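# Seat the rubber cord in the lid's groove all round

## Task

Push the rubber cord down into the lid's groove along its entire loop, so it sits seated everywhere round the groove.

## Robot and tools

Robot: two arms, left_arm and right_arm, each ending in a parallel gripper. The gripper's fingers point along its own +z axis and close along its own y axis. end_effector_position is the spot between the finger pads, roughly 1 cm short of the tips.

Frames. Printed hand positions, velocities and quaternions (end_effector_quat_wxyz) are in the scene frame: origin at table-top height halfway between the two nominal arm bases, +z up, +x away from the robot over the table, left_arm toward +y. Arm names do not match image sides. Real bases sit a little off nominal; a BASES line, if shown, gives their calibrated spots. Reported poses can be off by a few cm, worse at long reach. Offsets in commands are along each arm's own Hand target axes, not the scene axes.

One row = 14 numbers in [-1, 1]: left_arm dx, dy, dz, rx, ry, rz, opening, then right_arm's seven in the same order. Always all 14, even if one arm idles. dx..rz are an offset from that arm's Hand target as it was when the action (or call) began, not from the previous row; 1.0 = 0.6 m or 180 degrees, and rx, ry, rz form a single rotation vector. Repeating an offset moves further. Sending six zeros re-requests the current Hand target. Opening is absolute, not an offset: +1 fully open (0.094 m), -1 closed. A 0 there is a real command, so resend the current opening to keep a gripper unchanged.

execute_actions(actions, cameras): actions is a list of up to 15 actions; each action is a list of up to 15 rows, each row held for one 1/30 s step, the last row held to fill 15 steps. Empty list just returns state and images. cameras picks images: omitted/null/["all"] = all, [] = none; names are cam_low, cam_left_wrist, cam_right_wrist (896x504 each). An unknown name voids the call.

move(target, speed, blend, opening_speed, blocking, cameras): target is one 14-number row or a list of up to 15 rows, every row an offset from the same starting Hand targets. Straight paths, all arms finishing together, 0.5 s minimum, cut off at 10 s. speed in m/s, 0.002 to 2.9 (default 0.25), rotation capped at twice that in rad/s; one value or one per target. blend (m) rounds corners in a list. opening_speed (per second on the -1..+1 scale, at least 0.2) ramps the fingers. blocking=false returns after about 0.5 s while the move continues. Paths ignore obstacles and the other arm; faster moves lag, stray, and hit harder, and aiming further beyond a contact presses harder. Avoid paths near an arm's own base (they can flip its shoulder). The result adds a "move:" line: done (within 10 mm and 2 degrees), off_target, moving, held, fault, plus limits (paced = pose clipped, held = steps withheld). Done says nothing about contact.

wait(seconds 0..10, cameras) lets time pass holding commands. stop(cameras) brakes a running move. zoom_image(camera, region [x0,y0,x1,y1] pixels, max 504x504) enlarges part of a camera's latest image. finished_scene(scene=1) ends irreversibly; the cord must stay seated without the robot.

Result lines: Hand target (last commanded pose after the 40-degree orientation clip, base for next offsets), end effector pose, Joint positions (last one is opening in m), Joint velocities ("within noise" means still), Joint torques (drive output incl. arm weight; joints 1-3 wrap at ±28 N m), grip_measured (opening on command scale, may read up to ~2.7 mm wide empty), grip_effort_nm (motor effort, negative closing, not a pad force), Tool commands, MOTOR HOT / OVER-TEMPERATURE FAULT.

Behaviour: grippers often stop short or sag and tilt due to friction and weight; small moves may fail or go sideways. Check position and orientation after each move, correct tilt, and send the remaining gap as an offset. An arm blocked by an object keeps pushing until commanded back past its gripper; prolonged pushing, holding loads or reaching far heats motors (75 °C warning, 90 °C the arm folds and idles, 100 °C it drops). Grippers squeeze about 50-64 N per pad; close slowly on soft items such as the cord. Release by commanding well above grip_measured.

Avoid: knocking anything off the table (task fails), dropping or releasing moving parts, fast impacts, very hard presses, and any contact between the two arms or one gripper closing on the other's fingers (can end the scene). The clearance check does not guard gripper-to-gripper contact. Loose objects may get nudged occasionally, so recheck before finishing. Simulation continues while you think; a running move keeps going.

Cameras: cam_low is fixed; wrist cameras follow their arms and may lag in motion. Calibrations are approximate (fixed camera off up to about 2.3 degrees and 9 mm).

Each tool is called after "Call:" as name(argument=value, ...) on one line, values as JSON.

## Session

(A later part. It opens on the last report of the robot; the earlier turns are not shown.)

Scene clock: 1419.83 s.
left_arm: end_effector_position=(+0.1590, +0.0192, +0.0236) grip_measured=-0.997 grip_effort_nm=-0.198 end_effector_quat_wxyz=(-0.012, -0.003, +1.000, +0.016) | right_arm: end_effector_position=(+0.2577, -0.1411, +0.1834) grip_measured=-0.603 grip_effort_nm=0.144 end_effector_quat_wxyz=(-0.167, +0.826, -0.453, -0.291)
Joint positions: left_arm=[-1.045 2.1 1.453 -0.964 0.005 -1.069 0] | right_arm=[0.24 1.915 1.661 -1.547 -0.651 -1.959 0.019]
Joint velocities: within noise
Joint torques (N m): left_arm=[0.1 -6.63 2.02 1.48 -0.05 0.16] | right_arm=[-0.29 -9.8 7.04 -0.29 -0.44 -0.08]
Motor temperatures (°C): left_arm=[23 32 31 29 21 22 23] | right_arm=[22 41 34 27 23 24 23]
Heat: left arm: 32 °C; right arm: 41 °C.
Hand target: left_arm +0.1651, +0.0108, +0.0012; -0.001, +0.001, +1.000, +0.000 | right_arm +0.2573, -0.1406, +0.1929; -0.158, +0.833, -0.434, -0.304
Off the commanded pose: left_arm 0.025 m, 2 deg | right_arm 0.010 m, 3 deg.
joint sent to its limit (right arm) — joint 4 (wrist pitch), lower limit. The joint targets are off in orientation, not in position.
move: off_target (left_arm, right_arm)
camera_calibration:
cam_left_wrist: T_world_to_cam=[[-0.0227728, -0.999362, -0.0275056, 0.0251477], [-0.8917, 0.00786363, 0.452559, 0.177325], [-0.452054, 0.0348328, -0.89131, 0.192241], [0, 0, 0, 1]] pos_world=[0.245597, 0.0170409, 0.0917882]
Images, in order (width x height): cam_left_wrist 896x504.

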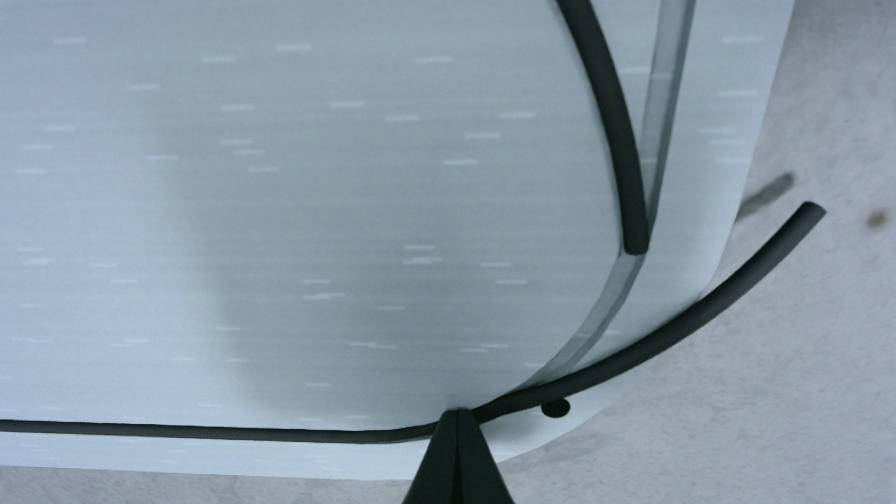

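Call:
move(target=[[0,0,-0.1,0,0,0,-1,0,0,0,0,0,0,-0.6],[-0.0075,-0.057,-0.1,0,0,0,-1,0,0,0,0,0,0,-0.6],[-0.0075,-0.0123,-0.06,0,0,0,-1,0,0,0,0,0,0,-0.6],[-0.0075,-0.0123,-0.01,0,0,0,-1,0,0,0,0,0,0,-0.6],[-0.0075,-0.0123,0.0,0,0,0,-1,0,0,0,0,0,0,-0.6]], speed=[0.25,0.25,0.15,0.1,0.02], cameras=["cam_left_wrist"])

Call:
move(target=[[0,0,-0.1,0,0,0,-1,0,0,0,0,0,0,-0.6],[-0.0093,-0.055,-0.1,0,0,0,-1,0,0,0,0,0,0,-0.6],[-0.0093,-0.0108,-0.06,0,0,0,-1,0,0,0,0,0,0,-0.6],[-0.0093,-0.0108,-0.01,0,0,0,-1,0,0,0,0,0,0,-0.6],[-0.0093,-0.0108,0.0,0,0,0,-1,0,0,0,0,0,0,-0.6]], speed=[0.25,0.25,0.15,0.1,0.02], cameras=["cam_left_wrist"])

Scene clock: 1429.53 s.
left_arm: end_effector_position=(+0.1628, +0.0115, +0.0235) grip_measured=-0.997 grip_effort_nm=-0.203 end_effector_quat_wxyz=(-0.012, -0.002, +1.000, +0.016) | right_arm: end_effector_position=(+0.2577, -0.1411, +0.1834) grip_measured=-0.603 grip_effort_nm=0.144 end_effector_quat_wxyz=(-0.167, +0.826, -0.453, -0.291)
Joint positions: left_arm=[-1.046 2.13 1.501 -0.981 0.005 -1.069 0] | right_arm=[0.24 1.915 1.661 -1.547 -0.651 -1.959 0.019]
Joint velocities: within noise
Joint torques (N m): left_arm=[0.29 -7.08 2.24 1.38 -0.05 0.17] | right_arm=[-0.28 -9.81 6.99 -0.28 -0.45 -0.06]
Motor temperatures (°C): left_arm=[23 32 31 29 21 22 23] | right_arm=[22 41 35 26 23 24 23]
Heat: left arm: 32 °C; right arm: 41 °C.
Hand target: left_arm +0.1696, +0.0035, +0.0010; -0.001, +0.001, +1.000, +0.000 | right_arm +0.2573, -0.1406, +0.1929; -0.158, +0.833, -0.434, -0.304
Off the commanded pose: left_arm 0.025 m, 2 deg | right_arm 0.010 m, 3 deg.
joint sent to its limit (right arm) — joint 4 (wrist pitch), lower limit. The joint targets are off in orientation, not in position.
move: off_target (left_arm, right_arm)
camera_calibration:
cam_left_wrist: T_world_to_cam=[[-0.0243221, -0.999332, -0.0272807, 0.0178047], [-0.891935, 0.0093673, 0.452066, 0.180953], [-0.451508, 0.0353278, -0.891567, 0.194159], [0, 0, 0, 1]] pos_world=[0.249496, 0.00923853, 0.0917892]
Images, in order (width x height): cam_left_wrist 896x504.

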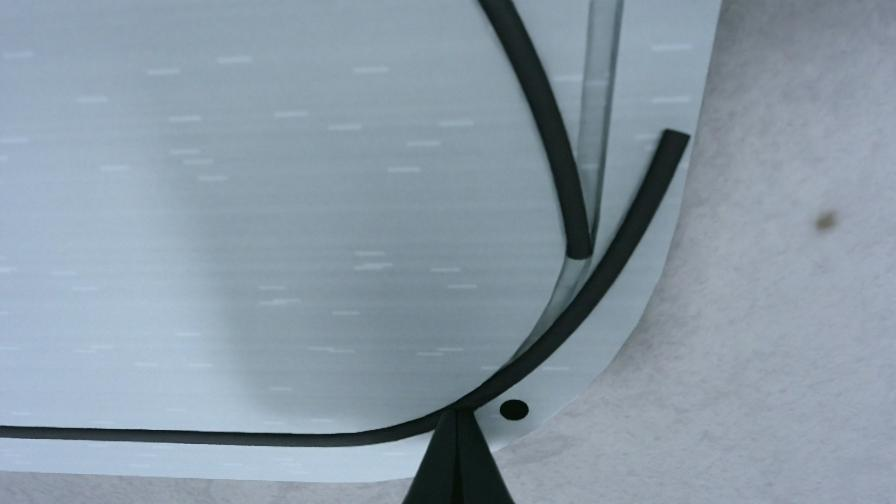

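Scene clock: 1431.30 s.
left_arm: end_effector_position=(+0.1674, +0.0055, +0.0237) grip_measured=-0.997 grip_effort_nm=-0.198 end_effector_quat_wxyz=(-0.012, -0.002, +1.000, +0.017) | right_arm: end_effector_position=(+0.2577, -0.1411, +0.1834) grip_measured=-0.603 grip_effort_nm=0.144 end_effector_quat_wxyz=(-0.167, +0.826, -0.453, -0.291)
Joint positions: left_arm=[-1.043 2.159 1.549 -1.003 0.005 -1.065 0] | right_arm=[0.24 1.915 1.661 -1.547 -0.651 -1.959 0.019]
Joint velocities: within noise
Joint torques (N m): left_arm=[0.46 -7.28 2.47 1.49 -0.05 0.12] | right_arm=[-0.23 -9.83 7.02 -0.29 -0.46 -0.08]
Motor temperatures (°C): left_arm=[23 33 31 29 21 22 23] | right_arm=[22 41 35 26 23 24 23]
Heat: left arm: 33 °C; right arm: 41 °C.
Hand target: left_arm +0.1752, -0.0029, +0.0011; -0.001, +0.001, +1.000, +0.000 | right_arm +0.2573, -0.1406, +0.1929; -0.158, +0.833, -0.434, -0.304
Off the commanded pose: left_arm 0.025 m, 2 deg | right_arm 0.010 m, 3 deg.
joint sent to its limit (right arm) — joint 4 (wrist pitch), lower limit. The joint targets are off in orientation, not in position.
move: off_target (left_arm, right_arm)
camera_calibration:
cam_left_wrist: T_world_to_cam=[[-0.025156, -0.99923, -0.0301006, 0.0120836], [-0.891354, 0.00878735, 0.453224, 0.184821], [-0.45261, 0.0382316, -0.890889, 0.196758], [0, 0, 0, 1]] pos_world=[0.2541, 0.00292784, 0.0918879]
Images, in order (width x height): cam_left_wrist 896x504.

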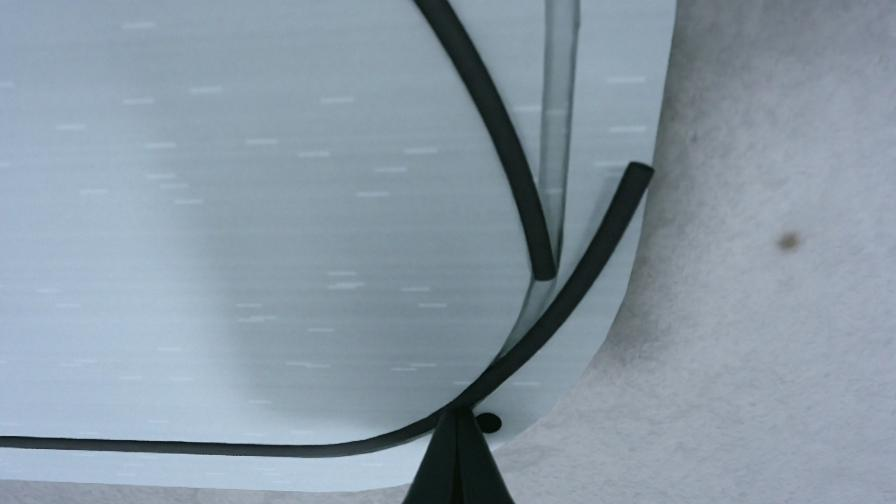

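Call:
move(target=[[0,0,-0.1,0,0,0,-1,0,0,0,0,0,0,-0.6],[-0.0115,-0.052,-0.1,0,0,0,-1,0,0,0,0,0,0,-0.6],[-0.0115,-0.008,-0.06,0,0,0,-1,0,0,0,0,0,0,-0.6],[-0.0115,-0.008,-0.01,0,0,0,-1,0,0,0,0,0,0,-0.6],[-0.0115,-0.008,0.0,0,0,0,-1,0,0,0,0,0,0,-0.6]], speed=[0.25,0.25,0.15,0.1,0.02], cameras=["cam_left_wrist"])

Call:
move(target=[[0,0,-0.1,0,0,0,-1,0,0,0,0,0,0,-0.6],[-0.0128,-0.05,-0.1,0,0,0,-1,0,0,0,0,0,0,-0.6],[-0.0128,-0.0065,-0.06,0,0,0,-1,0,0,0,0,0,0,-0.6],[-0.0128,-0.0065,-0.01,0,0,0,-1,0,0,0,0,0,0,-0.6],[-0.0128,-0.0065,0.0,0,0,0,-1,0,0,0,0,0,0,-0.6]], speed=[0.25,0.25,0.15,0.1,0.02], cameras=["cam_left_wrist"])

Scene clock: 1441.80 s.
left_arm: end_effector_position=(+0.1737, -0.0001, +0.0240) grip_measured=-0.997 grip_effort_nm=-0.193 end_effector_quat_wxyz=(-0.014, -0.002, +1.000, +0.016) | right_arm: end_effector_position=(+0.2577, -0.1411, +0.1834) grip_measured=-0.603 grip_effort_nm=0.144 end_effector_quat_wxyz=(-0.167, +0.826, -0.452, -0.291)
Joint positions: left_arm=[-1.035 2.186 1.594 -1.019 0.008 -1.057 0] | right_arm=[0.24 1.915 1.661 -1.547 -0.651 -1.959 0.019]
Joint velocities: within noise
Joint torques (N m): left_arm=[0.4 -7.57 2.02 1.47 -0.11 0.13] | right_arm=[-0.31 -9.91 6.99 -0.28 -0.44 -0.09]
Motor temperatures (°C): left_arm=[23 32 31 29 21 22 23] | right_arm=[22 41 35 26 23 24 23]
Heat: left arm: 32 °C; right arm: 41 °C.
Hand target: left_arm +0.1821, -0.0078, +0.0011; -0.001, +0.001, +1.000, +0.000 | right_arm +0.2573, -0.1406, +0.1929; -0.158, +0.833, -0.434, -0.304
Off the commanded pose: left_arm 0.026 m, 2 deg | right_arm 0.010 m, 3 deg.
joint sent to its limit (right arm) — joint 4 (wrist pitch), lower limit. The joint targets are off in orientation, not in position.
move: off_target (left_arm, right_arm)
camera_calibration:
cam_left_wrist: T_world_to_cam=[[-0.0253923, -0.999327, -0.026461, 0.00668667], [-0.890273, 0.0105654, 0.455304, 0.190114], [-0.454718, 0.0351187, -0.889943, 0.20031], [0, 0, 0, 1]] pos_world=[0.260508, -0.00236109, 0.0918816]
Images, in order (width x height): cam_left_wrist 896x504.

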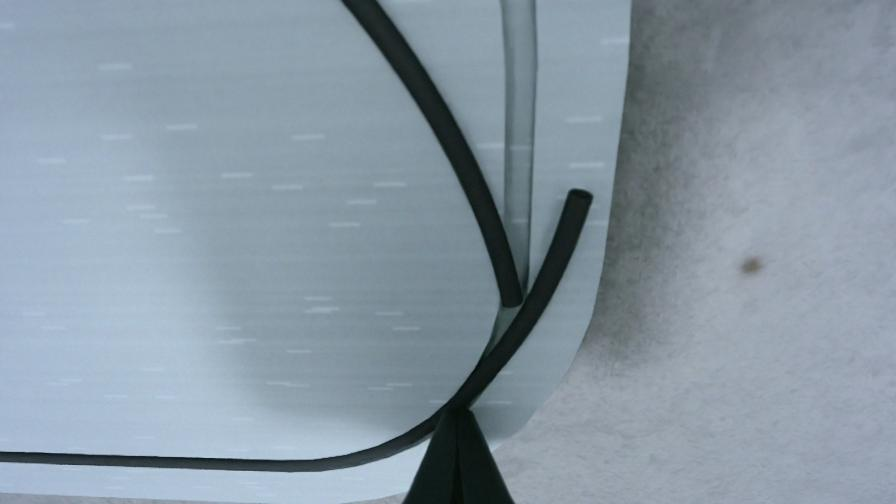

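Scene clock: 1443.57 s.
left_arm: end_effector_position=(+0.1813, -0.0053, +0.0241) grip_measured=-0.997 grip_effort_nm=-0.198 end_effector_quat_wxyz=(-0.014, -0.002, +1.000, +0.013) | right_arm: end_effector_position=(+0.2577, -0.1411, +0.1834) grip_measured=-0.603 grip_effort_nm=0.139 end_effector_quat_wxyz=(-0.167, +0.826, -0.452, -0.291)
Joint positions: left_arm=[-1.024 2.212 1.638 -1.032 0.011 -1.046 0] | right_arm=[0.24 1.915 1.661 -1.547 -0.651 -1.959 0.019]
Joint velocities: within noise
Joint torques (N m): left_arm=[0.58 -7.86 2.22 1.4 -0.16 0.16] | right_arm=[-0.31 -9.77 7.05 -0.3 -0.47 -0.08]
Motor temperatures (°C): left_arm=[23 33 31 29 21 22 23] | right_arm=[22 41 35 26 23 24 23]
Heat: left arm: 33 °C; right arm: 41 °C.
Hand target: left_arm +0.1898, -0.0116, +0.0011; -0.001, +0.001, +1.000, +0.000 | right_arm +0.2573, -0.1406, +0.1929; -0.158, +0.833, -0.434, -0.304
Off the commanded pose: left_arm 0.025 m, 2 deg | right_arm 0.010 m, 3 deg.
joint sent to its limit (right arm) — joint 4 (wrist pitch), lower limit. The joint targets are off in orientation, not in position.
move: off_target (left_arm, right_arm)
camera_calibration:
cam_left_wrist: T_world_to_cam=[[-0.025349, -0.999468, -0.0205103, 0.00144709], [-0.890218, 0.0132339, 0.455343, 0.196977], [-0.45483, 0.0298011, -0.89008, 0.204073], [0, 0, 0, 1]] pos_world=[0.268208, -0.00724207, 0.0919787]
Images, in order (width x height): cam_left_wrist 896x504.

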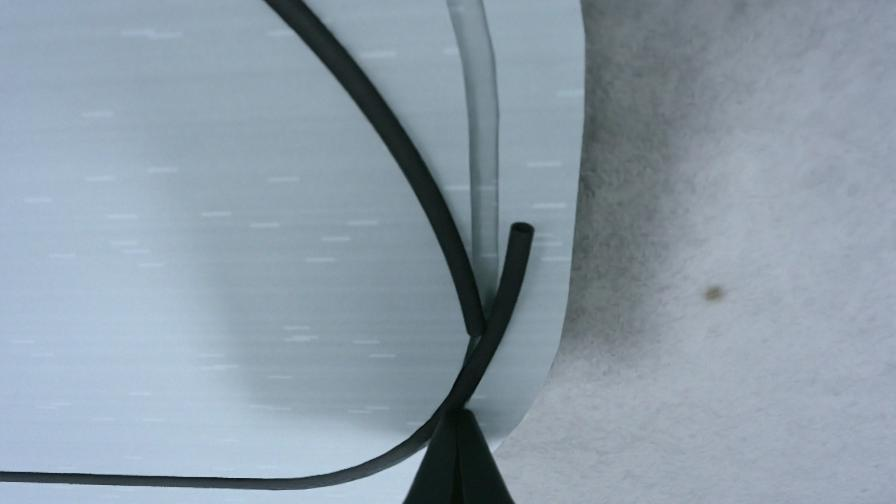

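Call:
move(target=[[0,0,-0.13,0,0,0,-1,0,0,0,0,0,0,-0.6],[-0.167,0.125,-0.15,0,0,0,-1,0,0,0,0,0,0,-0.6]], speed=[0.2,0.2], cameras=["cam_left_wrist","cam_right_wrist"])

Scene clock: 1456.97 s.
left_arm: end_effector_position=(+0.2862, +0.0683, +0.0783) grip_measured=-0.997 grip_effort_nm=-0.203 end_effector_quat_wxyz=(-0.014, -0.006, +1.000, +0.008) | right_arm: end_effector_position=(+0.2577, -0.1411, +0.1834) grip_measured=-0.603 grip_effort_nm=0.144 end_effector_quat_wxyz=(-0.167, +0.826, -0.452, -0.291)
Joint positions: left_arm=[-0.714 2.192 1.827 -1.237 0.007 -0.746 0] | right_arm=[0.24 1.915 1.661 -1.547 -0.651 -1.959 0.019]
Joint velocities: within noise
Joint torques (N m): left_arm=[-0.4 -12.05 7.66 0.21 -0.04 0.17] | right_arm=[-0.28 -9.8 6.99 -0.29 -0.44 -0.09]
Motor temperatures (°C): left_arm=[23 34 31 29 21 22 23] | right_arm=[22 42 35 26 23 24 23]
Heat: left arm: 34 °C; right arm: 42 °C.
Hand target: left_arm +0.2902, +0.0632, +0.0908; -0.001, +0.001, +1.000, +0.000 | right_arm +0.2573, -0.1406, +0.1929; -0.158, +0.833, -0.434, -0.304
Off the commanded pose: left_arm 0.014 m, 2 deg | right_arm 0.010 m, 3 deg.
joint sent to its limit (right arm) — joint 4 (wrist pitch), lower limit. The joint targets are off in orientation, not in position.
move: off_target (left_arm, right_arm)
camera_calibration:
cam_left_wrist: T_world_to_cam=[[-0.0153427, -0.999812, -0.0118318, 0.0752468], [-0.890068, 0.00826517, 0.455753, 0.264909], [-0.45557, 0.0175236, -0.890027, 0.298886], [0, 0, 0, 1]] pos_world=[0.373105, 0.0678056, 0.146173]
cam_right_wrist: T_world_to_cam=[[0.840846, 0.541274, 0.000147587, -0.135541], [0.526064, -0.817155, -0.235616, -0.163097], [-0.127412, 0.198194, -0.971846, 0.338142], [0, 0, 0, 1]] pos_world=[0.242852, -0.126928, 0.290214]
Images, in order (width x height): cam_left_wrist 896x504, cam_right_wrist 896x504.

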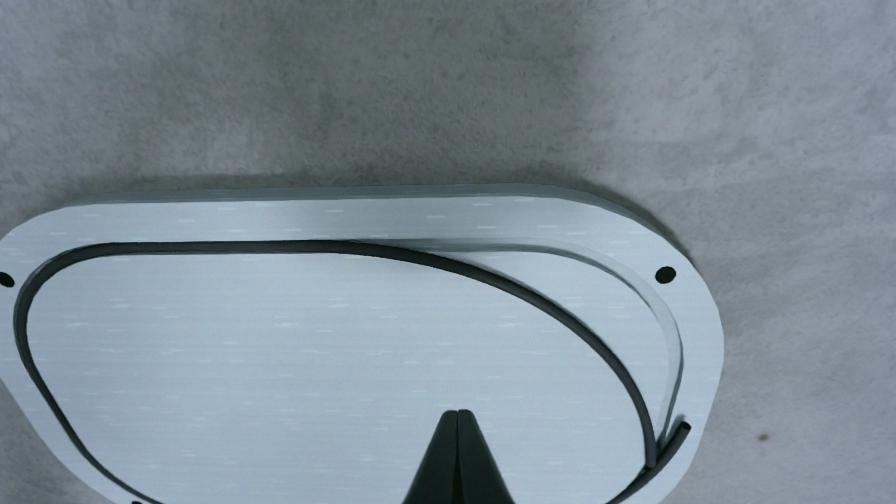

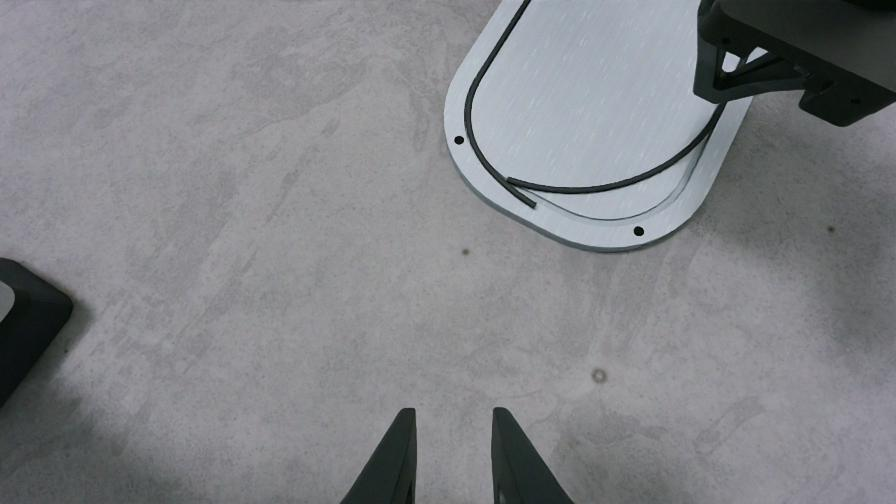

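Call:
move(target=[[-0.0247,0.073,0.03,0,0,0,-1,0,0,0,0,0,0,-0.6],[-0.0247,0.073,0.085,0,0,0,-1,0,0,0,0,0,0,-0.6],[-0.0247,0.073,0.14,0,0,0,-1,0,0,0,0,0,0,-0.6],[-0.0247,0.073,0.15,0,0,0,-1,0,0,0,0,0,0,-0.6],[-0.0247,0.073,0.05,0,0,0,-1,0,0,0,0,0,0,-0.6],[-0.0247,0.016,0.05,0,0,0,-1,0,0,0,0,0,0,-0.6],[-0.0247,0.058,0.09,0,0,0,-1,0,0,0,0,0,0,-0.6],[-0.0247,0.058,0.14,0,0,0,-1,0,0,0,0,0,0,-0.6],[-0.0247,0.058,0.145,0,0,0,-1,0,0,0,0,0,0,-0.6]], speed=[0.2,0.15,0.12,0.02,0.25,0.25,0.15,0.12,0.02], cameras=["cam_left_wrist"])

Scene clock: 1472.70 s.
left_arm: end_effector_position=(+0.3025, +0.1014, +0.0250) grip_measured=-0.997 grip_effort_nm=-0.203 end_effector_quat_wxyz=(-0.005, -0.006, +1.000, +0.002) | right_arm: end_effector_position=(+0.2577, -0.1411, +0.1834) grip_measured=-0.603 grip_effort_nm=0.139 end_effector_quat_wxyz=(-0.167, +0.826, -0.452, -0.291)
Joint positions: left_arm=[-0.628 2.188 1.603 -0.996 0.003 -0.659 0] | right_arm=[0.24 1.915 1.661 -1.547 -0.651 -1.959 0.019]
Joint velocities: within noise
Joint torques (N m): left_arm=[-0.38 -7.57 2.69 1.15 0.04 0.17] | right_arm=[-0.32 -9.83 7.05 -0.26 -0.45 -0.07]
Motor temperatures (°C): left_arm=[23 35 32 28 21 22 23] | right_arm=[22 42 35 26 23 24 23]
Heat: left arm: 35 °C; right arm: 42 °C.
Hand target: left_arm +0.3051, +0.0979, +0.0039; -0.001, +0.001, +1.000, +0.000 | right_arm +0.2573, -0.1406, +0.1929; -0.158, +0.833, -0.434, -0.304
Off the commanded pose: left_arm 0.022 m, 1 deg | right_arm 0.010 m, 3 deg.
joint sent to its limit (right arm) — joint 4 (wrist pitch), lower limit. The joint targets are off in orientation, not in position.
move: off_target (left_arm, right_arm)
camera_calibration:
cam_left_wrist: T_world_to_cam=[[-0.0160954, -0.99987, 0.000550251, 0.107928], [-0.898033, 0.0146981, 0.439682, 0.305614], [-0.439633, 0.00658272, -0.898153, 0.254894], [0, 0, 0, 1]] pos_world=[0.388249, 0.101744, 0.0945019]
Images, in order (width x height): cam_left_wrist 896x504.

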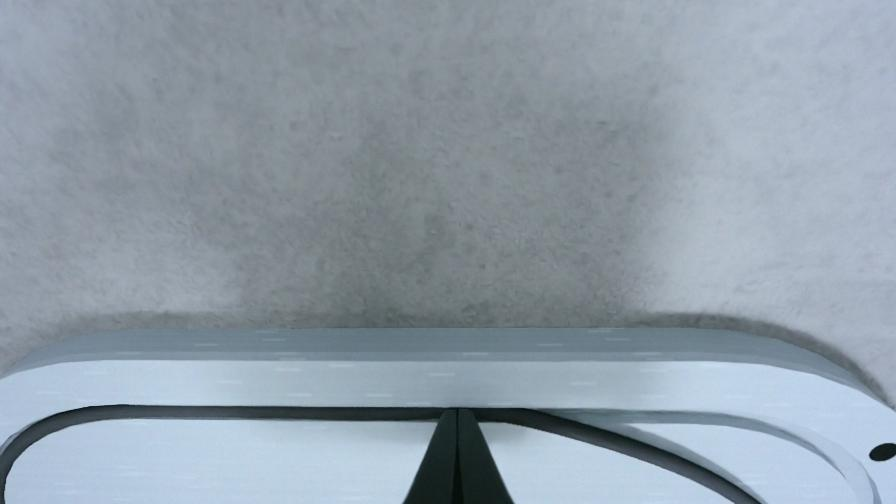

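Call:
move(target=[[0,0,-0.09,0,0,0,-1,0,0,0,0,0,0,-0.6],[0,-0.055,-0.09,0,0,0,-1,0,0,0,0,0,0,-0.6],[0,-0.0133,-0.05,0,0,0,-1,0,0,0,0,0,0,-0.6],[0,-0.0133,0,0,0,0,-1,0,0,0,0,0,0,-0.6],[0,-0.0133,0.01,0,0,0,-1,0,0,0,0,0,0,-0.6],[0,-0.0133,-0.09,0,0,0,-1,0,0,0,0,0,0,-0.6],[0,-0.0683,-0.09,0,0,0,-1,0,0,0,0,0,0,-0.6],[0,-0.0267,-0.05,0,0,0,-1,0,0,0,0,0,0,-0.6],[0,-0.0267,0,0,0,0,-1,0,0,0,0,0,0,-0.6],[0,-0.0267,0.01,0,0,0,-1,0,0,0,0,0,0,-0.6],[0,-0.0267,-0.09,0,0,0,-1,0,0,0,0,0,0,-0.6],[0,-0.0817,-0.09,0,0,0,-1,0,0,0,0,0,0,-0.6],[0,-0.04,-0.05,0,0,0,-1,0,0,0,0,0,0,-0.6],[0,-0.04,0.005,0,0,0,-1,0,0,0,0,0,0,-0.6]], speed=[0.25,0.25,0.15,0.12,0.02,0.25,0.25,0.15,0.12,0.02,0.25,0.25,0.15,0.12], cameras=["cam_left_wrist"])

Scene clock: 1485.17 s.
left_arm: end_effector_position=(+0.2999, +0.0795, +0.0242) grip_measured=-0.997 grip_effort_nm=-0.198 end_effector_quat_wxyz=(-0.011, -0.006, +1.000, +0.007) | right_arm: end_effector_position=(+0.2577, -0.1411, +0.1834) grip_measured=-0.603 grip_effort_nm=0.139 end_effector_quat_wxyz=(-0.167, +0.826, -0.452, -0.291)
Joint positions: left_arm=[-0.673 2.248 1.698 -1.047 0.004 -0.704 0] | right_arm=[0.24 1.915 1.661 -1.547 -0.651 -1.959 0.019]
Joint velocities: within noise
Joint torques (N m): left_arm=[-0.23 -8.16 2.33 1.39 -0.01 0.17] | right_arm=[-0.25 -9.83 7.05 -0.28 -0.43 -0.09]
Motor temperatures (°C): left_arm=[23 36 32 29 21 22 23] | right_arm=[22 42 35 25 23 24 23]
Heat: left arm: 36 °C; right arm: 42 °C.
Hand target: left_arm +0.3049, +0.0739, +0.0008; -0.001, +0.001, +1.000, +0.000 | right_arm +0.2573, -0.1406, +0.1929; -0.158, +0.833, -0.434, -0.304
Off the commanded pose: left_arm 0.024 m, 2 deg | right_arm 0.010 m, 3 deg.
joint sent to its limit (right arm) — joint 4 (wrist pitch), lower limit. The joint targets are off in orientation, not in position.
move: off_target (left_arm, right_arm)
camera_calibration:
cam_left_wrist: T_world_to_cam=[[-0.0164557, -0.99982, -0.00940619, 0.0862261], [-0.892621, 0.0104513, 0.450686, 0.302346], [-0.450507, 0.0158125, -0.892633, 0.255464], [0, 0, 0, 1]] pos_world=[0.386388, 0.0790112, 0.0925834]
Images, in order (width x height): cam_left_wrist 896x504.

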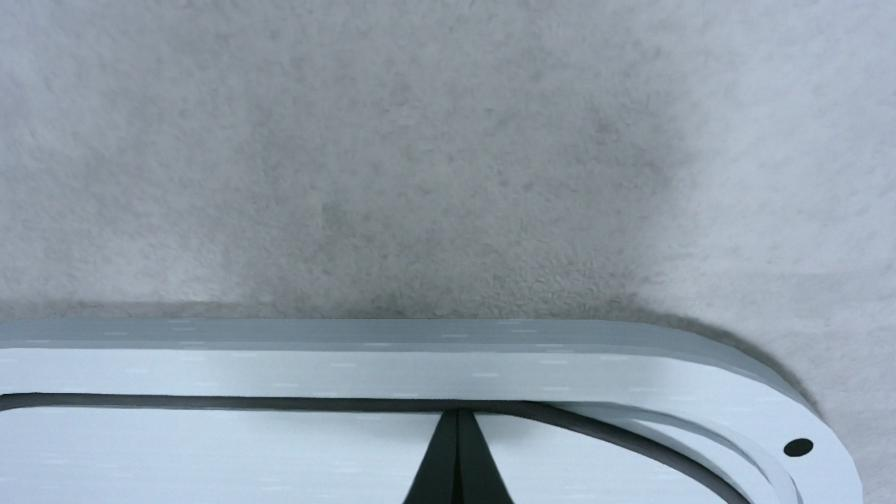

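Call:
move(target=[[0,0,-0.09,0,0,0,-1,0,0,0,0,0,0,-0.6],[-0.004,-0.055,-0.09,0,0,0,-1,0,0,0,0,0,0,-0.6],[-0.004,-0.0135,-0.05,0,0,0,-1,0,0,0,0,0,0,-0.6],[-0.004,-0.0135,0,0,0,0,-1,0,0,0,0,0,0,-0.6],[-0.004,-0.0135,0.005,0,0,0,-1,0,0,0,0,0,0,-0.6]], speed=[0.25,0.25,0.15,0.1,0.02], cameras=["cam_left_wrist","cam_right_wrist"])

Scene clock: 1505.33 s.
left_arm: end_effector_position=(+0.2999, +0.0702, +0.0242) grip_measured=-0.997 grip_effort_nm=-0.203 end_effector_quat_wxyz=(-0.012, -0.004, +1.000, +0.006) | right_arm: end_effector_position=(+0.2577, -0.1411, +0.1834) grip_measured=-0.603 grip_effort_nm=0.144 end_effector_quat_wxyz=(-0.167, +0.826, -0.452, -0.291)
Joint positions: left_arm=[-0.689 2.272 1.739 -1.065 0.007 -0.715 0] | right_arm=[0.24 1.915 1.661 -1.547 -0.651 -1.959 0.019]
Joint velocities: within noise
Joint torques (N m): left_arm=[0.13 -7.8 2.21 1.49 0.01 0.11] | right_arm=[-0.28 -9.89 7.01 -0.28 -0.47 -0.08]
Motor temperatures (°C): left_arm=[23 35 31 29 21 22 23] | right_arm=[22 42 35 25 23 24 23]
Heat: left arm: 35 °C; right arm: 42 °C.
Hand target: left_arm +0.3073, +0.0658, -0.0022; -0.001, +0.001, +1.000, +0.000 | right_arm +0.2573, -0.1406, +0.1929; -0.158, +0.833, -0.434, -0.304
Off the commanded pose: left_arm 0.028 m, 2 deg | right_arm 0.010 m, 3 deg.
joint sent to its limit (right arm) — joint 4 (wrist pitch), lower limit. The joint targets are off in orientation, not in position.
move: off_target (left_arm, right_arm)
camera_calibration:
cam_left_wrist: T_world_to_cam=[[-0.0206586, -0.999759, -0.00743081, 0.0782666], [-0.891352, 0.0150511, 0.453062, 0.301829], [-0.452841, 0.0159831, -0.891448, 0.25626], [0, 0, 0, 1]] pos_world=[0.386698, 0.069609, 0.092277]
cam_right_wrist: T_world_to_cam=[[0.840846, 0.541274, 0.000147587, -0.135541], [0.526064, -0.817155, -0.235616, -0.163097], [-0.127412, 0.198194, -0.971846, 0.338142], [0, 0, 0, 1]] pos_world=[0.242852, -0.126928, 0.290214]
Images, in order (width x height): cam_left_wrist 896x504, cam_right_wrist 896x504.

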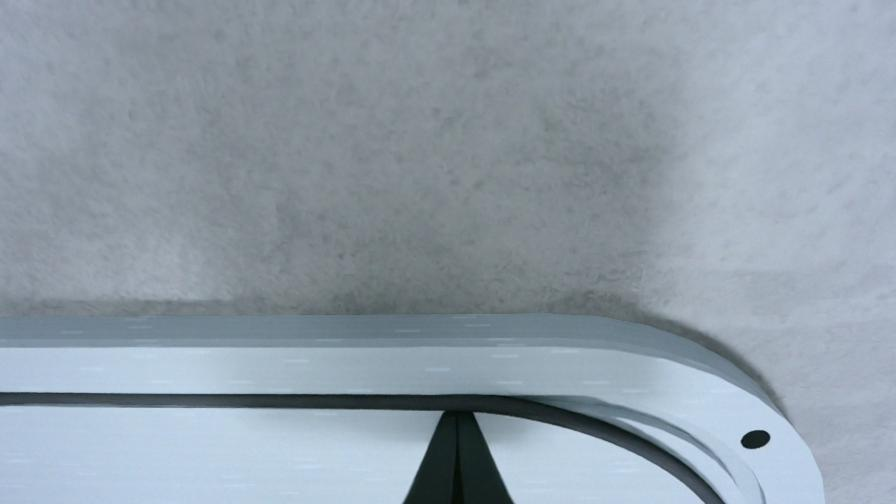

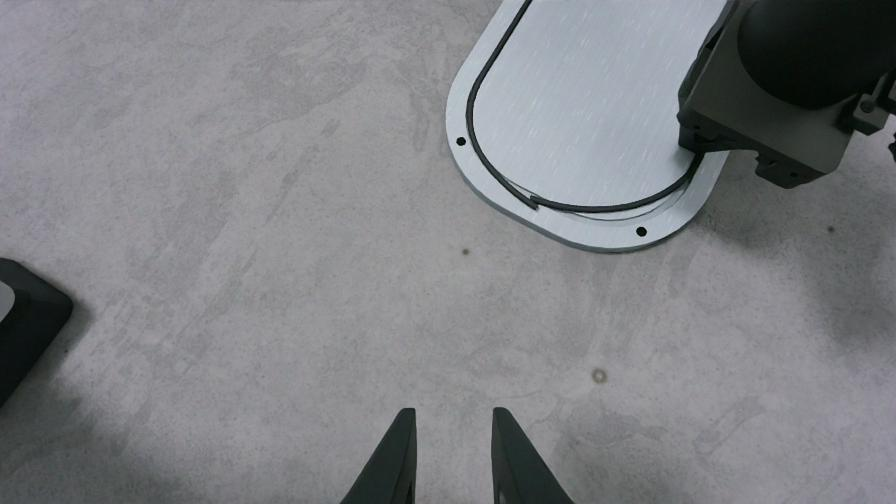

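Call:
move(target=[[0,0,-0.09,0,0,0,-1,0,0,0,0,0,0,-0.6],[-0.004,-0.055,-0.09,0,0,0,-1,0,0,0,0,0,0,-0.6],[-0.004,-0.0135,-0.05,0,0,0,-1,0,0,0,0,0,0,-0.6],[-0.004,-0.0135,0,0,0,0,-1,0,0,0,0,0,0,-0.6],[-0.004,-0.0135,0.005,0,0,0,-1,0,0,0,0,0,0,-0.6]], speed=[0.25,0.25,0.15,0.1,0.02], cameras=["cam_left_wrist"])

Call:
move(target=[[0,0,-0.09,0,0,0,-1,0,0,0,0,0,0,-0.6],[-0.002,-0.055,-0.09,0,0,0,-1,0,0,0,0,0,0,-0.6],[-0.002,-0.0135,-0.05,0,0,0,-1,0,0,0,0,0,0,-0.6],[-0.002,-0.0135,0,0,0,0,-1,0,0,0,0,0,0,-0.6],[-0.002,-0.0135,0.001,0,0,0,-1,0,0,0,0,0,0,-0.6]], speed=[0.25,0.25,0.15,0.1,0.02], cameras=["cam_left_wrist","cam_right_wrist"])

Scene clock: 1514.00 s.
left_arm: end_effector_position=(+0.3032, +0.0565, +0.0242) grip_measured=-0.997 grip_effort_nm=-0.193 end_effector_quat_wxyz=(-0.008, -0.001, +1.000, -0.004) | right_arm: end_effector_position=(+0.2577, -0.1411, +0.1834) grip_measured=-0.603 grip_effort_nm=0.149 end_effector_quat_wxyz=(-0.167, +0.826, -0.452, -0.291)
Joint positions: left_arm=[-0.704 2.298 1.784 -1.063 0.017 -0.725 0] | right_arm=[0.24 1.915 1.661 -1.547 -0.651 -1.959 0.019]
Joint velocities: within noise
Joint torques (N m): left_arm=[0.28 -7.66 2.02 1.34 -0.14 0.15] | right_arm=[-0.34 -9.81 6.98 -0.3 -0.45 -0.08]
Motor temperatures (°C): left_arm=[23 35 31 29 21 22 23] | right_arm=[22 42 35 25 23 24 23]
Heat: left arm: 35 °C; right arm: 42 °C.
Hand target: left_arm +0.3096, +0.0577, -0.0053; -0.001, +0.001, +1.000, +0.000 | right_arm +0.2573, -0.1406, +0.1929; -0.158, +0.833, -0.434, -0.304
Off the commanded pose: left_arm 0.030 m, 1 deg | right_arm 0.010 m, 3 deg.
joint sent to its limit (right arm) — joint 4 (wrist pitch), lower limit. The joint targets are off in orientation, not in position.
move: off_target (left_arm, right_arm)
camera_calibration:
cam_left_wrist: T_world_to_cam=[[-0.0258526, -0.999584, 0.0128242, 0.0656089], [-0.895453, 0.0288586, 0.44422, 0.305541], [-0.444405, 0.0000007341, -0.895826, 0.256471], [0, 0, 0, 1]] pos_world=[0.389271, 0.0567639, 0.0931847]
Images, in order (width x height): cam_left_wrist 896x504.

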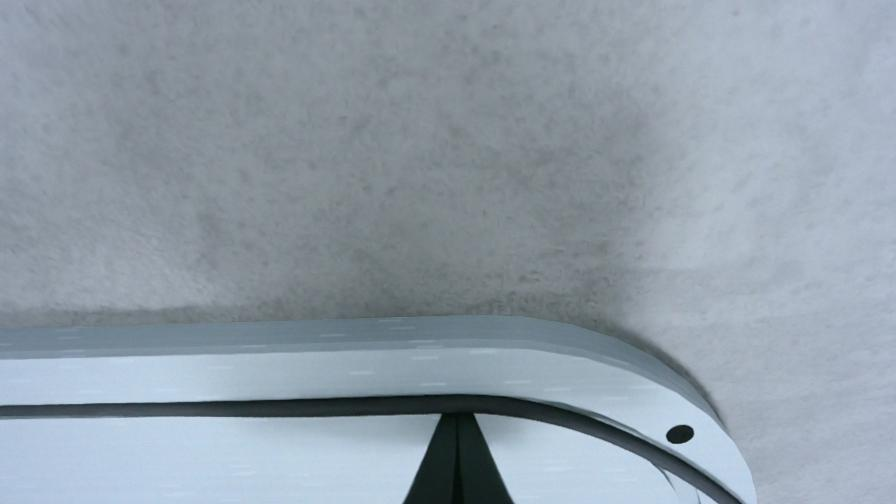

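Scene clock: 1515.53 s.
left_arm: end_effector_position=(+0.3102, +0.0441, +0.0245) grip_measured=-0.997 grip_effort_nm=-0.203 end_effector_quat_wxyz=(+0.004, -0.001, +1.000, -0.013) | right_arm: end_effector_position=(+0.2577, -0.1411, +0.1834) grip_measured=-0.603 grip_effort_nm=0.139 end_effector_quat_wxyz=(-0.167, +0.826, -0.452, -0.291)
Joint positions: left_arm=[-0.715 2.323 1.828 -1.053 0.014 -0.737 0] | right_arm=[0.24 1.915 1.661 -1.547 -0.651 -1.959 0.019]
Joint velocities: within noise
Joint torques (N m): left_arm=[0.34 -7.82 2.06 1.1 -0.13 0.16] | right_arm=[-0.27 -9.84 7.06 -0.28 -0.45 -0.09]
Motor temperatures (°C): left_arm=[23 35 31 29 21 22 23] | right_arm=[22 42 35 25 23 24 23]
Heat: left arm: 35 °C; right arm: 42 °C.
Hand target: left_arm +0.3109, +0.0496, -0.0058; -0.001, +0.001, +1.000, +0.000 | right_arm +0.2573, -0.1406, +0.1929; -0.158, +0.833, -0.434, -0.304
Off the commanded pose: left_arm 0.031 m, 2 deg | right_arm 0.010 m, 3 deg.
joint sent to its limit (right arm) — joint 4 (wrist pitch), lower limit. The joint targets are off in orientation, not in position.
move: off_target (left_arm, right_arm)
camera_calibration:
cam_left_wrist: T_world_to_cam=[[-0.0263459, -0.999203, 0.0299964, 0.0531153], [-0.905721, 0.0365585, 0.422296, 0.315388], [-0.423055, -0.0160426, -0.905962, 0.254205], [0, 0, 0, 1]] pos_world=[0.394595, 0.0456209, 0.09552]
cam_right_wrist: T_world_to_cam=[[0.840846, 0.541274, 0.000147587, -0.135541], [0.526064, -0.817155, -0.235616, -0.163097], [-0.127412, 0.198194, -0.971846, 0.338142], [0, 0, 0, 1]] pos_world=[0.242852, -0.126928, 0.290214]
Images, in order (width x height): cam_left_wrist 896x504, cam_right_wrist 896x504.

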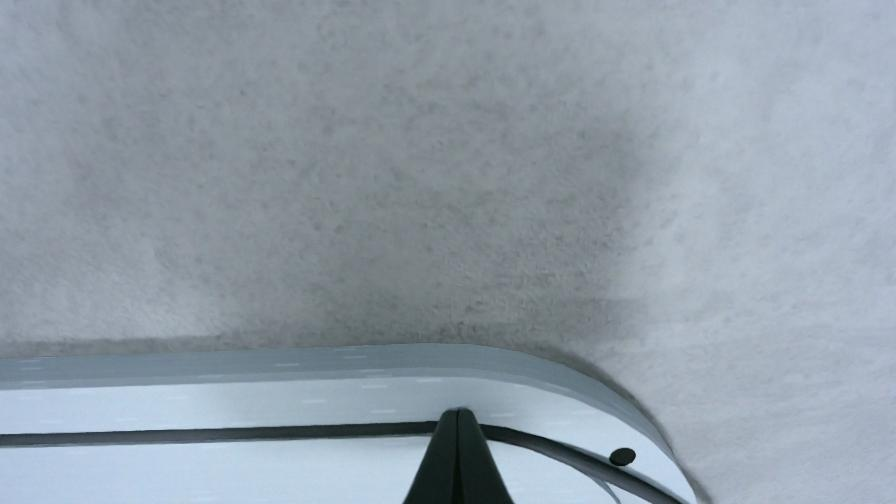

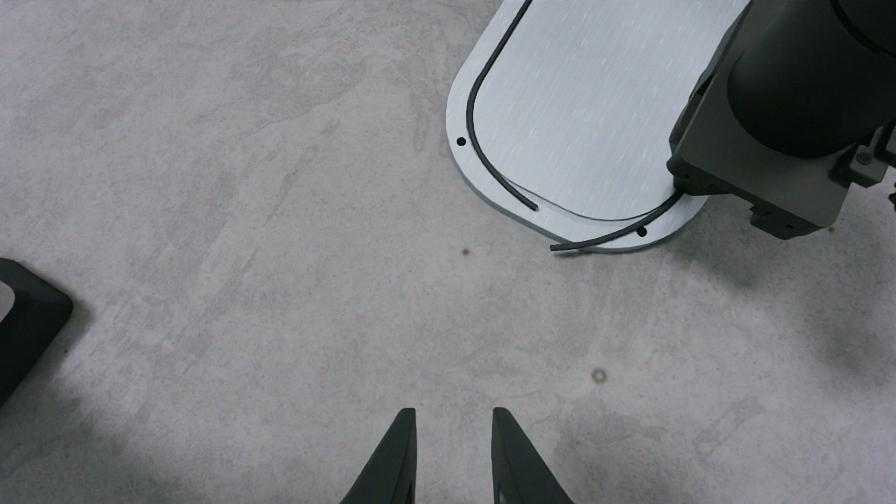

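Call:
move(target=[0,0,-0.12,0,0,0,-1,0,0,0,0,0,0,-0.6], speed=0.15, cameras=["cam_left_wrist","cam_right_wrist"])

Scene clock: 1519.20 s.
left_arm: end_effector_position=(+0.3027, +0.0510, +0.0506) grip_measured=-0.997 grip_effort_nm=-0.198 end_effector_quat_wxyz=(-0.018, -0.001, +1.000, +0.008) | right_arm: end_effector_position=(+0.2577, -0.1411, +0.1834) grip_measured=-0.603 grip_effort_nm=0.139 end_effector_quat_wxyz=(-0.167, +0.826, -0.452, -0.291)
Joint positions: left_arm=[-0.715 2.321 1.929 -1.217 0.013 -0.736 0] | right_arm=[0.24 1.915 1.661 -1.547 -0.651 -1.959 0.019]
Joint velocities: within noise
Joint torques (N m): left_arm=[0.62 -13.93 7.58 0.17 -0.11 0.1] | right_arm=[-0.38 -9.74 7.01 -0.29 -0.45 -0.09]
Motor temperatures (°C): left_arm=[23 35 31 29 21 22 23] | right_arm=[22 42 35 25 23 24 23]
Heat: left arm: 35 °C; right arm: 42 °C.
Hand target: left_arm +0.3110, +0.0496, +0.0662; -0.001, +0.001, +1.000, +0.000 | right_arm +0.2573, -0.1406, +0.1929; -0.158, +0.833, -0.434, -0.304
Off the commanded pose: left_arm 0.018 m, 2 deg | right_arm 0.010 m, 3 deg.
joint sent to its limit (right arm) — joint 4 (wrist pitch), lower limit. The joint targets are off in orientation, not in position.
move: off_target (left_arm, right_arm)
camera_calibration:
cam_left_wrist: T_world_to_cam=[[-0.0262813, -0.999601, -0.0103675, 0.0611436], [-0.885873, 0.0184833, 0.46356, 0.290243], [-0.463184, 0.0213672, -0.886005, 0.283933], [0, 0, 0, 1]] pos_world=[0.390238, 0.0496877, 0.117655]
cam_right_wrist: T_world_to_cam=[[0.840846, 0.541274, 0.000147587, -0.135541], [0.526064, -0.817155, -0.235616, -0.163097], [-0.127412, 0.198194, -0.971846, 0.338142], [0, 0, 0, 1]] pos_world=[0.242852, -0.126928, 0.290214]
Images, in order (width x height): cam_left_wrist 896x504, cam_right_wrist 896x504.

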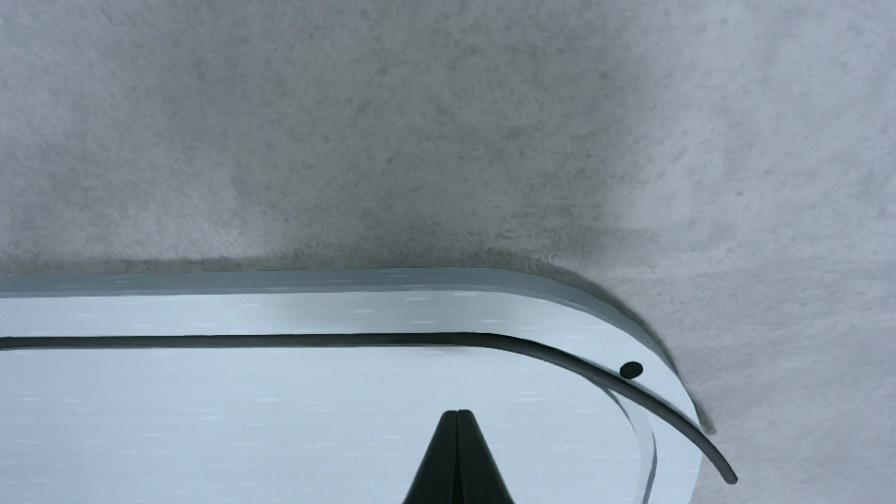

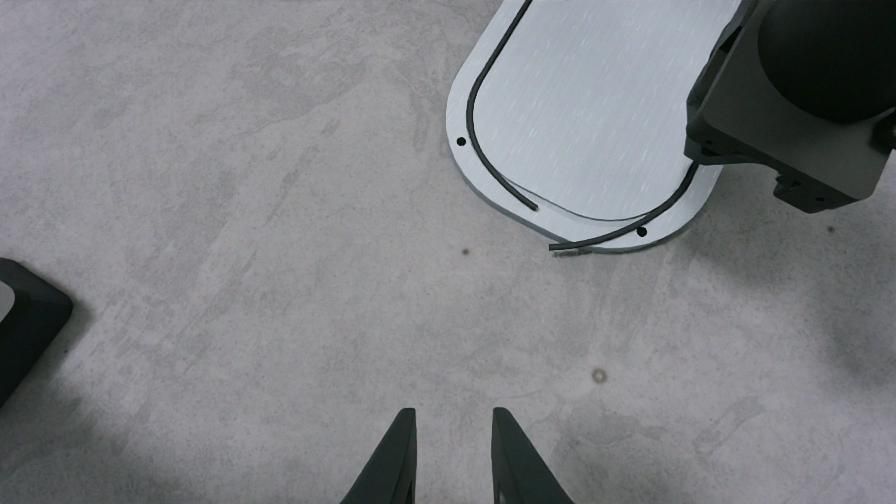

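Call:
zoom_image(camera="cam_left_wrist", region=[380, 250, 740, 500])

Scaled by 1.400 from the camera's 896x504 image, which has a finer 1280x720 frame.

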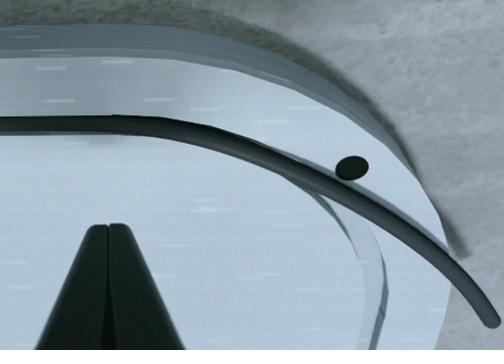

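Call:
move(target=[[0.0075,-0.03,-0.01,0,0,0,-1,0,0,0,0,0,0,-0.6],[0.0075,-0.003,0.055,0,0,0,-1,0,0,0,0,0,0,-0.6],[0.0075,-0.003,0.1,0,0,0,-1,0,0,0,0,0,0,-0.6],[0.0075,-0.003,0.108,0,0,0,-1,0,0,0,0,0,0,-0.6]], speed=[0.25,0.15,0.1,0.02], cameras=["cam_left_wrist"])

Scene clock: 1532.90 s.
left_arm: end_effector_position=(+0.3004, +0.0494, +0.0247) grip_measured=-0.997 grip_effort_nm=-0.198 end_effector_quat_wxyz=(-0.010, -0.002, +1.000, +0.002) | right_arm: end_effector_position=(+0.2577, -0.1411, +0.1834) grip_measured=-0.603 grip_effort_nm=0.139 end_effector_quat_wxyz=(-0.167, +0.826, -0.452, -0.291)
Joint positions: left_arm=[-0.723 2.319 1.822 -1.091 0.01 -0.745 0] | right_arm=[0.24 1.915 1.661 -1.547 -0.651 -1.959 0.019]
Joint velocities: within noise
Joint torques (N m): left_arm=[0.46 -8.91 2.21 1.26 -0.1 0.13] | right_arm=[-0.27 -9.84 7.01 -0.28 -0.47 -0.07]
Motor temperatures (°C): left_arm=[23 37 34 28 21 22 23] | right_arm=[22 42 35 25 23 24 23]
Heat: left arm: 37 °C; right arm: 42 °C.
Hand target: left_arm +0.3063, +0.0478, +0.0014; -0.001, +0.001, +1.000, +0.000 | right_arm +0.2573, -0.1405, +0.1929; -0.158, +0.833, -0.434, -0.304
Off the commanded pose: left_arm 0.024 m, 1 deg | right_arm 0.010 m, 3 deg.
joint sent to its limit (right arm) — joint 4 (wrist pitch), lower limit. The joint targets are off in orientation, not in position.
move: off_target (left_arm, right_arm)
camera_calibration:
cam_left_wrist: T_world_to_cam=[[-0.0247629, -0.999693, 0.000848575, 0.0585112], [-0.893701, 0.0225178, 0.448098, 0.302765], [-0.447979, 0.0103378, -0.893984, 0.256158], [0, 0, 0, 1]] pos_world=[0.386783, 0.0490275, 0.0932834]
Images, in order (width x height): cam_left_wrist 896x504.

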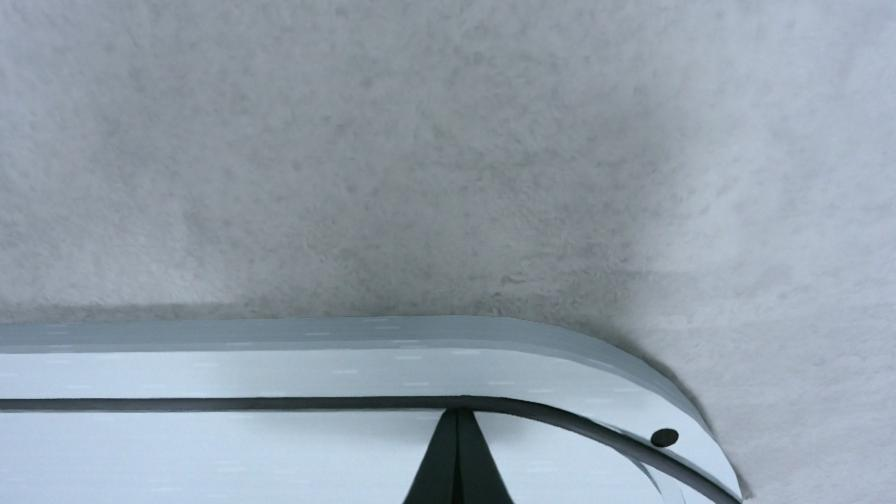

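Call:
move(target=[[0,0,-0.09,0,0,0,-1,0,0,0,0,0,0,-0.6],[-0.0015,-0.05,-0.09,0,0,0,-1,0,0,0,0,0,0,-0.6],[-0.0015,-0.0145,-0.05,0,0,0,-1,0,0,0,0,0,0,-0.6],[-0.0015,-0.0145,-0.008,0,0,0,-1,0,0,0,0,0,0,-0.6],[-0.0015,-0.0145,0,0,0,0,-1,0,0,0,0,0,0,-0.6]], speed=[0.25,0.25,0.15,0.1,0.02], cameras=["cam_left_wrist"])

Scene clock: 1538.80 s.
left_arm: end_effector_position=(+0.3005, +0.0417, +0.0249) grip_measured=-0.997 grip_effort_nm=-0.193 end_effector_quat_wxyz=(-0.011, -0.002, +1.000, +0.003) | right_arm: end_effector_position=(+0.2577, -0.1411, +0.1834) grip_measured=-0.603 grip_effort_nm=0.149 end_effector_quat_wxyz=(-0.167, +0.826, -0.452, -0.291)
Joint positions: left_arm=[-0.735 2.346 1.87 -1.116 0.01 -0.758 0] | right_arm=[0.24 1.915 1.661 -1.547 -0.651 -1.959 0.019]
Joint velocities: within noise
Joint torques (N m): left_arm=[0.09 -8.98 2.41 1.25 -0.14 0.12] | right_arm=[-0.25 -9.78 7.09 -0.28 -0.45 -0.09]
Motor temperatures (°C): left_arm=[23 38 33 28 21 22 23] | right_arm=[22 42 35 25 23 24 23]
Heat: left arm: 38 °C; right arm: 42 °C.
Hand target: left_arm +0.3072, +0.0390, +0.0015; -0.001, +0.001, +1.000, +0.000 | right_arm +0.2573, -0.1405, +0.1929; -0.158, +0.833, -0.434, -0.304
Off the commanded pose: left_arm 0.025 m, 1 deg | right_arm 0.010 m, 3 deg.
joint sent to its limit (right arm) — joint 4 (wrist pitch), lower limit. The joint targets are off in orientation, not in position.
move: off_target (left_arm, right_arm)
camera_calibration:
cam_left_wrist: T_world_to_cam=[[-0.0243488, -0.999701, -0.00221281, 0.0507377], [-0.892384, 0.0207371, 0.450801, 0.302532], [-0.45062, 0.0129511, -0.892622, 0.257162], [0, 0, 0, 1]] pos_world=[0.387092, 0.0411184, 0.0932792]
Images, in order (width x height): cam_left_wrist 896x504.

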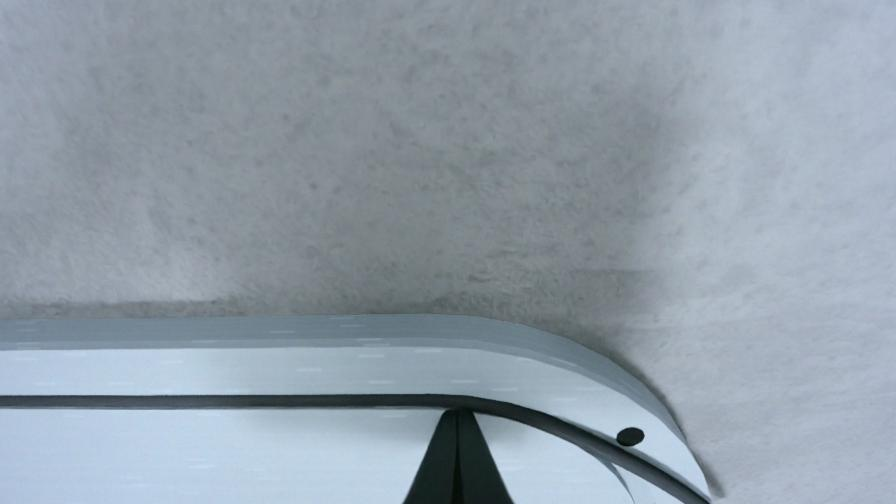

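Call:
move(target=[[0,0,-0.09,0,0,0,-1,0,0,0,0,0,0,-0.6],[0.0015,-0.05,-0.09,0,0,0,-1,0,0,0,0,0,0,-0.6],[0.0015,-0.0135,-0.05,0,0,0,-1,0,0,0,0,0,0,-0.6],[0.0015,-0.0135,-0.008,0,0,0,-1,0,0,0,0,0,0,-0.6],[0.0015,-0.0135,0,0,0,0,-1,0,0,0,0,0,0,-0.6]], speed=[0.25,0.25,0.15,0.1,0.02], cameras=["cam_left_wrist"])

Call:
move(target=[[0,0,-0.09,0,0,0,-1,0,0,0,0,0,0,-0.6],[0.004,-0.05,-0.09,0,0,0,-1,0,0,0,0,0,0,-0.6],[0.004,-0.0135,-0.05,0,0,0,-1,0,0,0,0,0,0,-0.6],[0.004,-0.0135,-0.008,0,0,0,-1,0,0,0,0,0,0,-0.6],[0.004,-0.0135,0,0,0,0,-1,0,0,0,0,0,0,-0.6]], speed=[0.25,0.25,0.15,0.1,0.02], cameras=["cam_left_wrist"])

Scene clock: 1545.53 s.
left_arm: end_effector_position=(+0.3000, +0.0311, +0.0249) grip_measured=-0.997 grip_effort_nm=-0.198 end_effector_quat_wxyz=(-0.009, +0.000, +1.000, +0.000) | right_arm: end_effector_position=(+0.2577, -0.1411, +0.1834) grip_measured=-0.603 grip_effort_nm=0.144 end_effector_quat_wxyz=(-0.167, +0.826, -0.452, -0.291)
Joint positions: left_arm=[-0.752 2.367 1.907 -1.123 0.012 -0.772 0] | right_arm=[0.24 1.915 1.661 -1.547 -0.651 -1.959 0.019]
Joint velocities: within noise
Joint torques (N m): left_arm=[0.64 -9.21 2.43 1.18 -0.1 0.14] | right_arm=[-0.29 -9.84 7.01 -0.28 -0.46 -0.09]
Motor temperatures (°C): left_arm=[23 38 33 28 21 22 23] | right_arm=[22 42 35 25 23 24 23]
Heat: left arm: 38 °C; right arm: 42 °C.
Hand target: left_arm +0.3063, +0.0310, +0.0014; -0.001, +0.001, +1.000, +0.000 | right_arm +0.2573, -0.1405, +0.1929; -0.158, +0.833, -0.434, -0.304
Off the commanded pose: left_arm 0.024 m, 1 deg | right_arm 0.010 m, 3 deg.
joint sent to its limit (right arm) — joint 4 (wrist pitch), lower limit. The joint targets are off in orientation, not in position.
move: off_target (left_arm, right_arm)
camera_calibration:
cam_left_wrist: T_world_to_cam=[[-0.0274327, -0.999613, 0.00460105, 0.0408881], [-0.894691, 0.0266057, 0.445892, 0.303007], [-0.445842, 0.00811552, -0.895075, 0.255825], [0, 0, 0, 1]] pos_world=[0.386277, 0.0307344, 0.093686]
Images, in order (width x height): cam_left_wrist 896x504.

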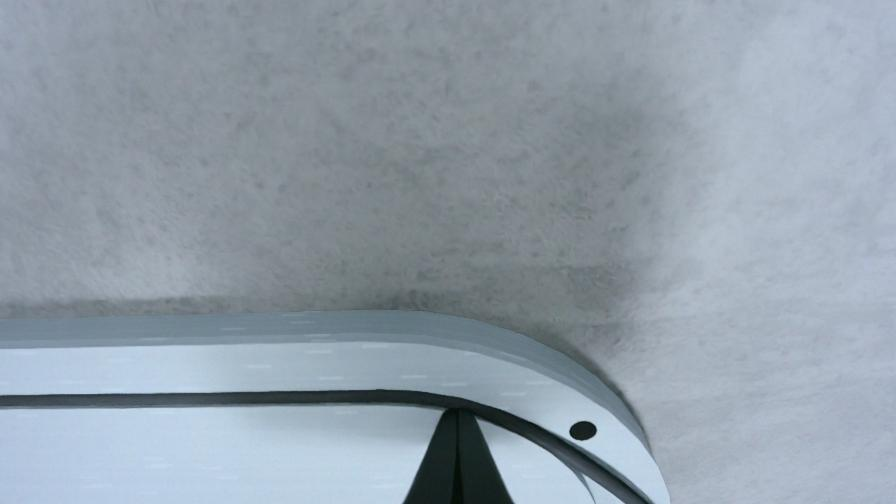

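Scene clock: 1547.17 s.
left_arm: end_effector_position=(+0.2977, +0.0232, +0.0251) grip_measured=-0.997 grip_effort_nm=-0.193 end_effector_quat_wxyz=(-0.008, +0.000, +1.000, +0.000) | right_arm: end_effector_position=(+0.2577, -0.1411, +0.1834) grip_measured=-0.603 grip_effort_nm=0.139 end_effector_quat_wxyz=(-0.167, +0.826, -0.452, -0.291)
Joint positions: left_arm=[-0.769 2.384 1.937 -1.137 0.011 -0.789 0] | right_arm=[0.24 1.915 1.661 -1.547 -0.651 -1.959 0.019]
Joint velocities: within noise
Joint torques (N m): left_arm=[0.49 -9.29 2.32 1.18 -0.1 0.18] | right_arm=[-0.29 -9.81 7.01 -0.28 -0.45 -0.08]
Motor temperatures (°C): left_arm=[23 38 33 28 21 22 23] | right_arm=[22 42 35 25 23 24 23]
Heat: left arm: 38 °C; right arm: 42 °C.
Hand target: left_arm +0.3038, +0.0229, +0.0014; -0.001, +0.001, +1.000, +0.000 | right_arm +0.2573, -0.1405, +0.1929; -0.158, +0.833, -0.434, -0.304
Off the commanded pose: left_arm 0.024 m, 1 deg | right_arm 0.010 m, 3 deg.
joint sent to its limit (right arm) — joint 4 (wrist pitch), lower limit. The joint targets are off in orientation, not in position.
move: off_target (left_arm, right_arm)
camera_calibration:
cam_left_wrist: T_world_to_cam=[[-0.0273926, -0.999617, 0.00399815, 0.0329607], [-0.895054, 0.0263079, 0.44518, 0.301057], [-0.445115, 0.0086161, -0.895432, 0.254787], [0, 0, 0, 1]] pos_world=[0.383775, 0.0228326, 0.093988]
Images, in order (width x height): cam_left_wrist 896x504.

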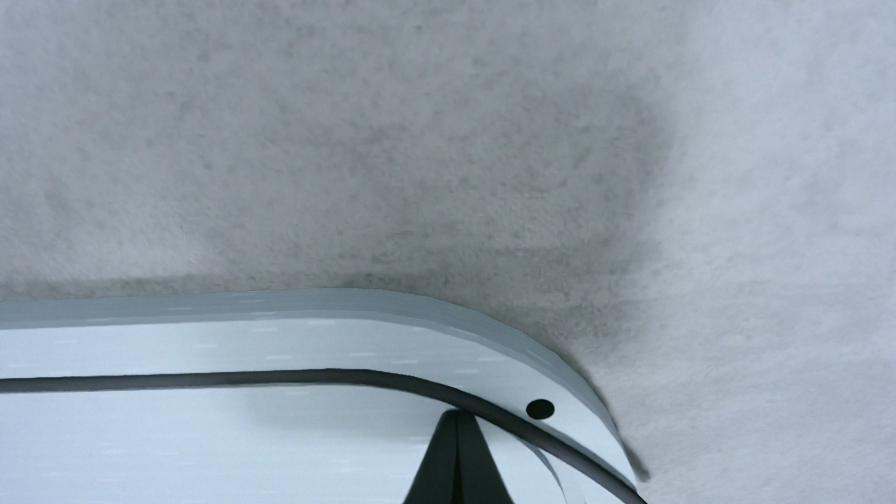

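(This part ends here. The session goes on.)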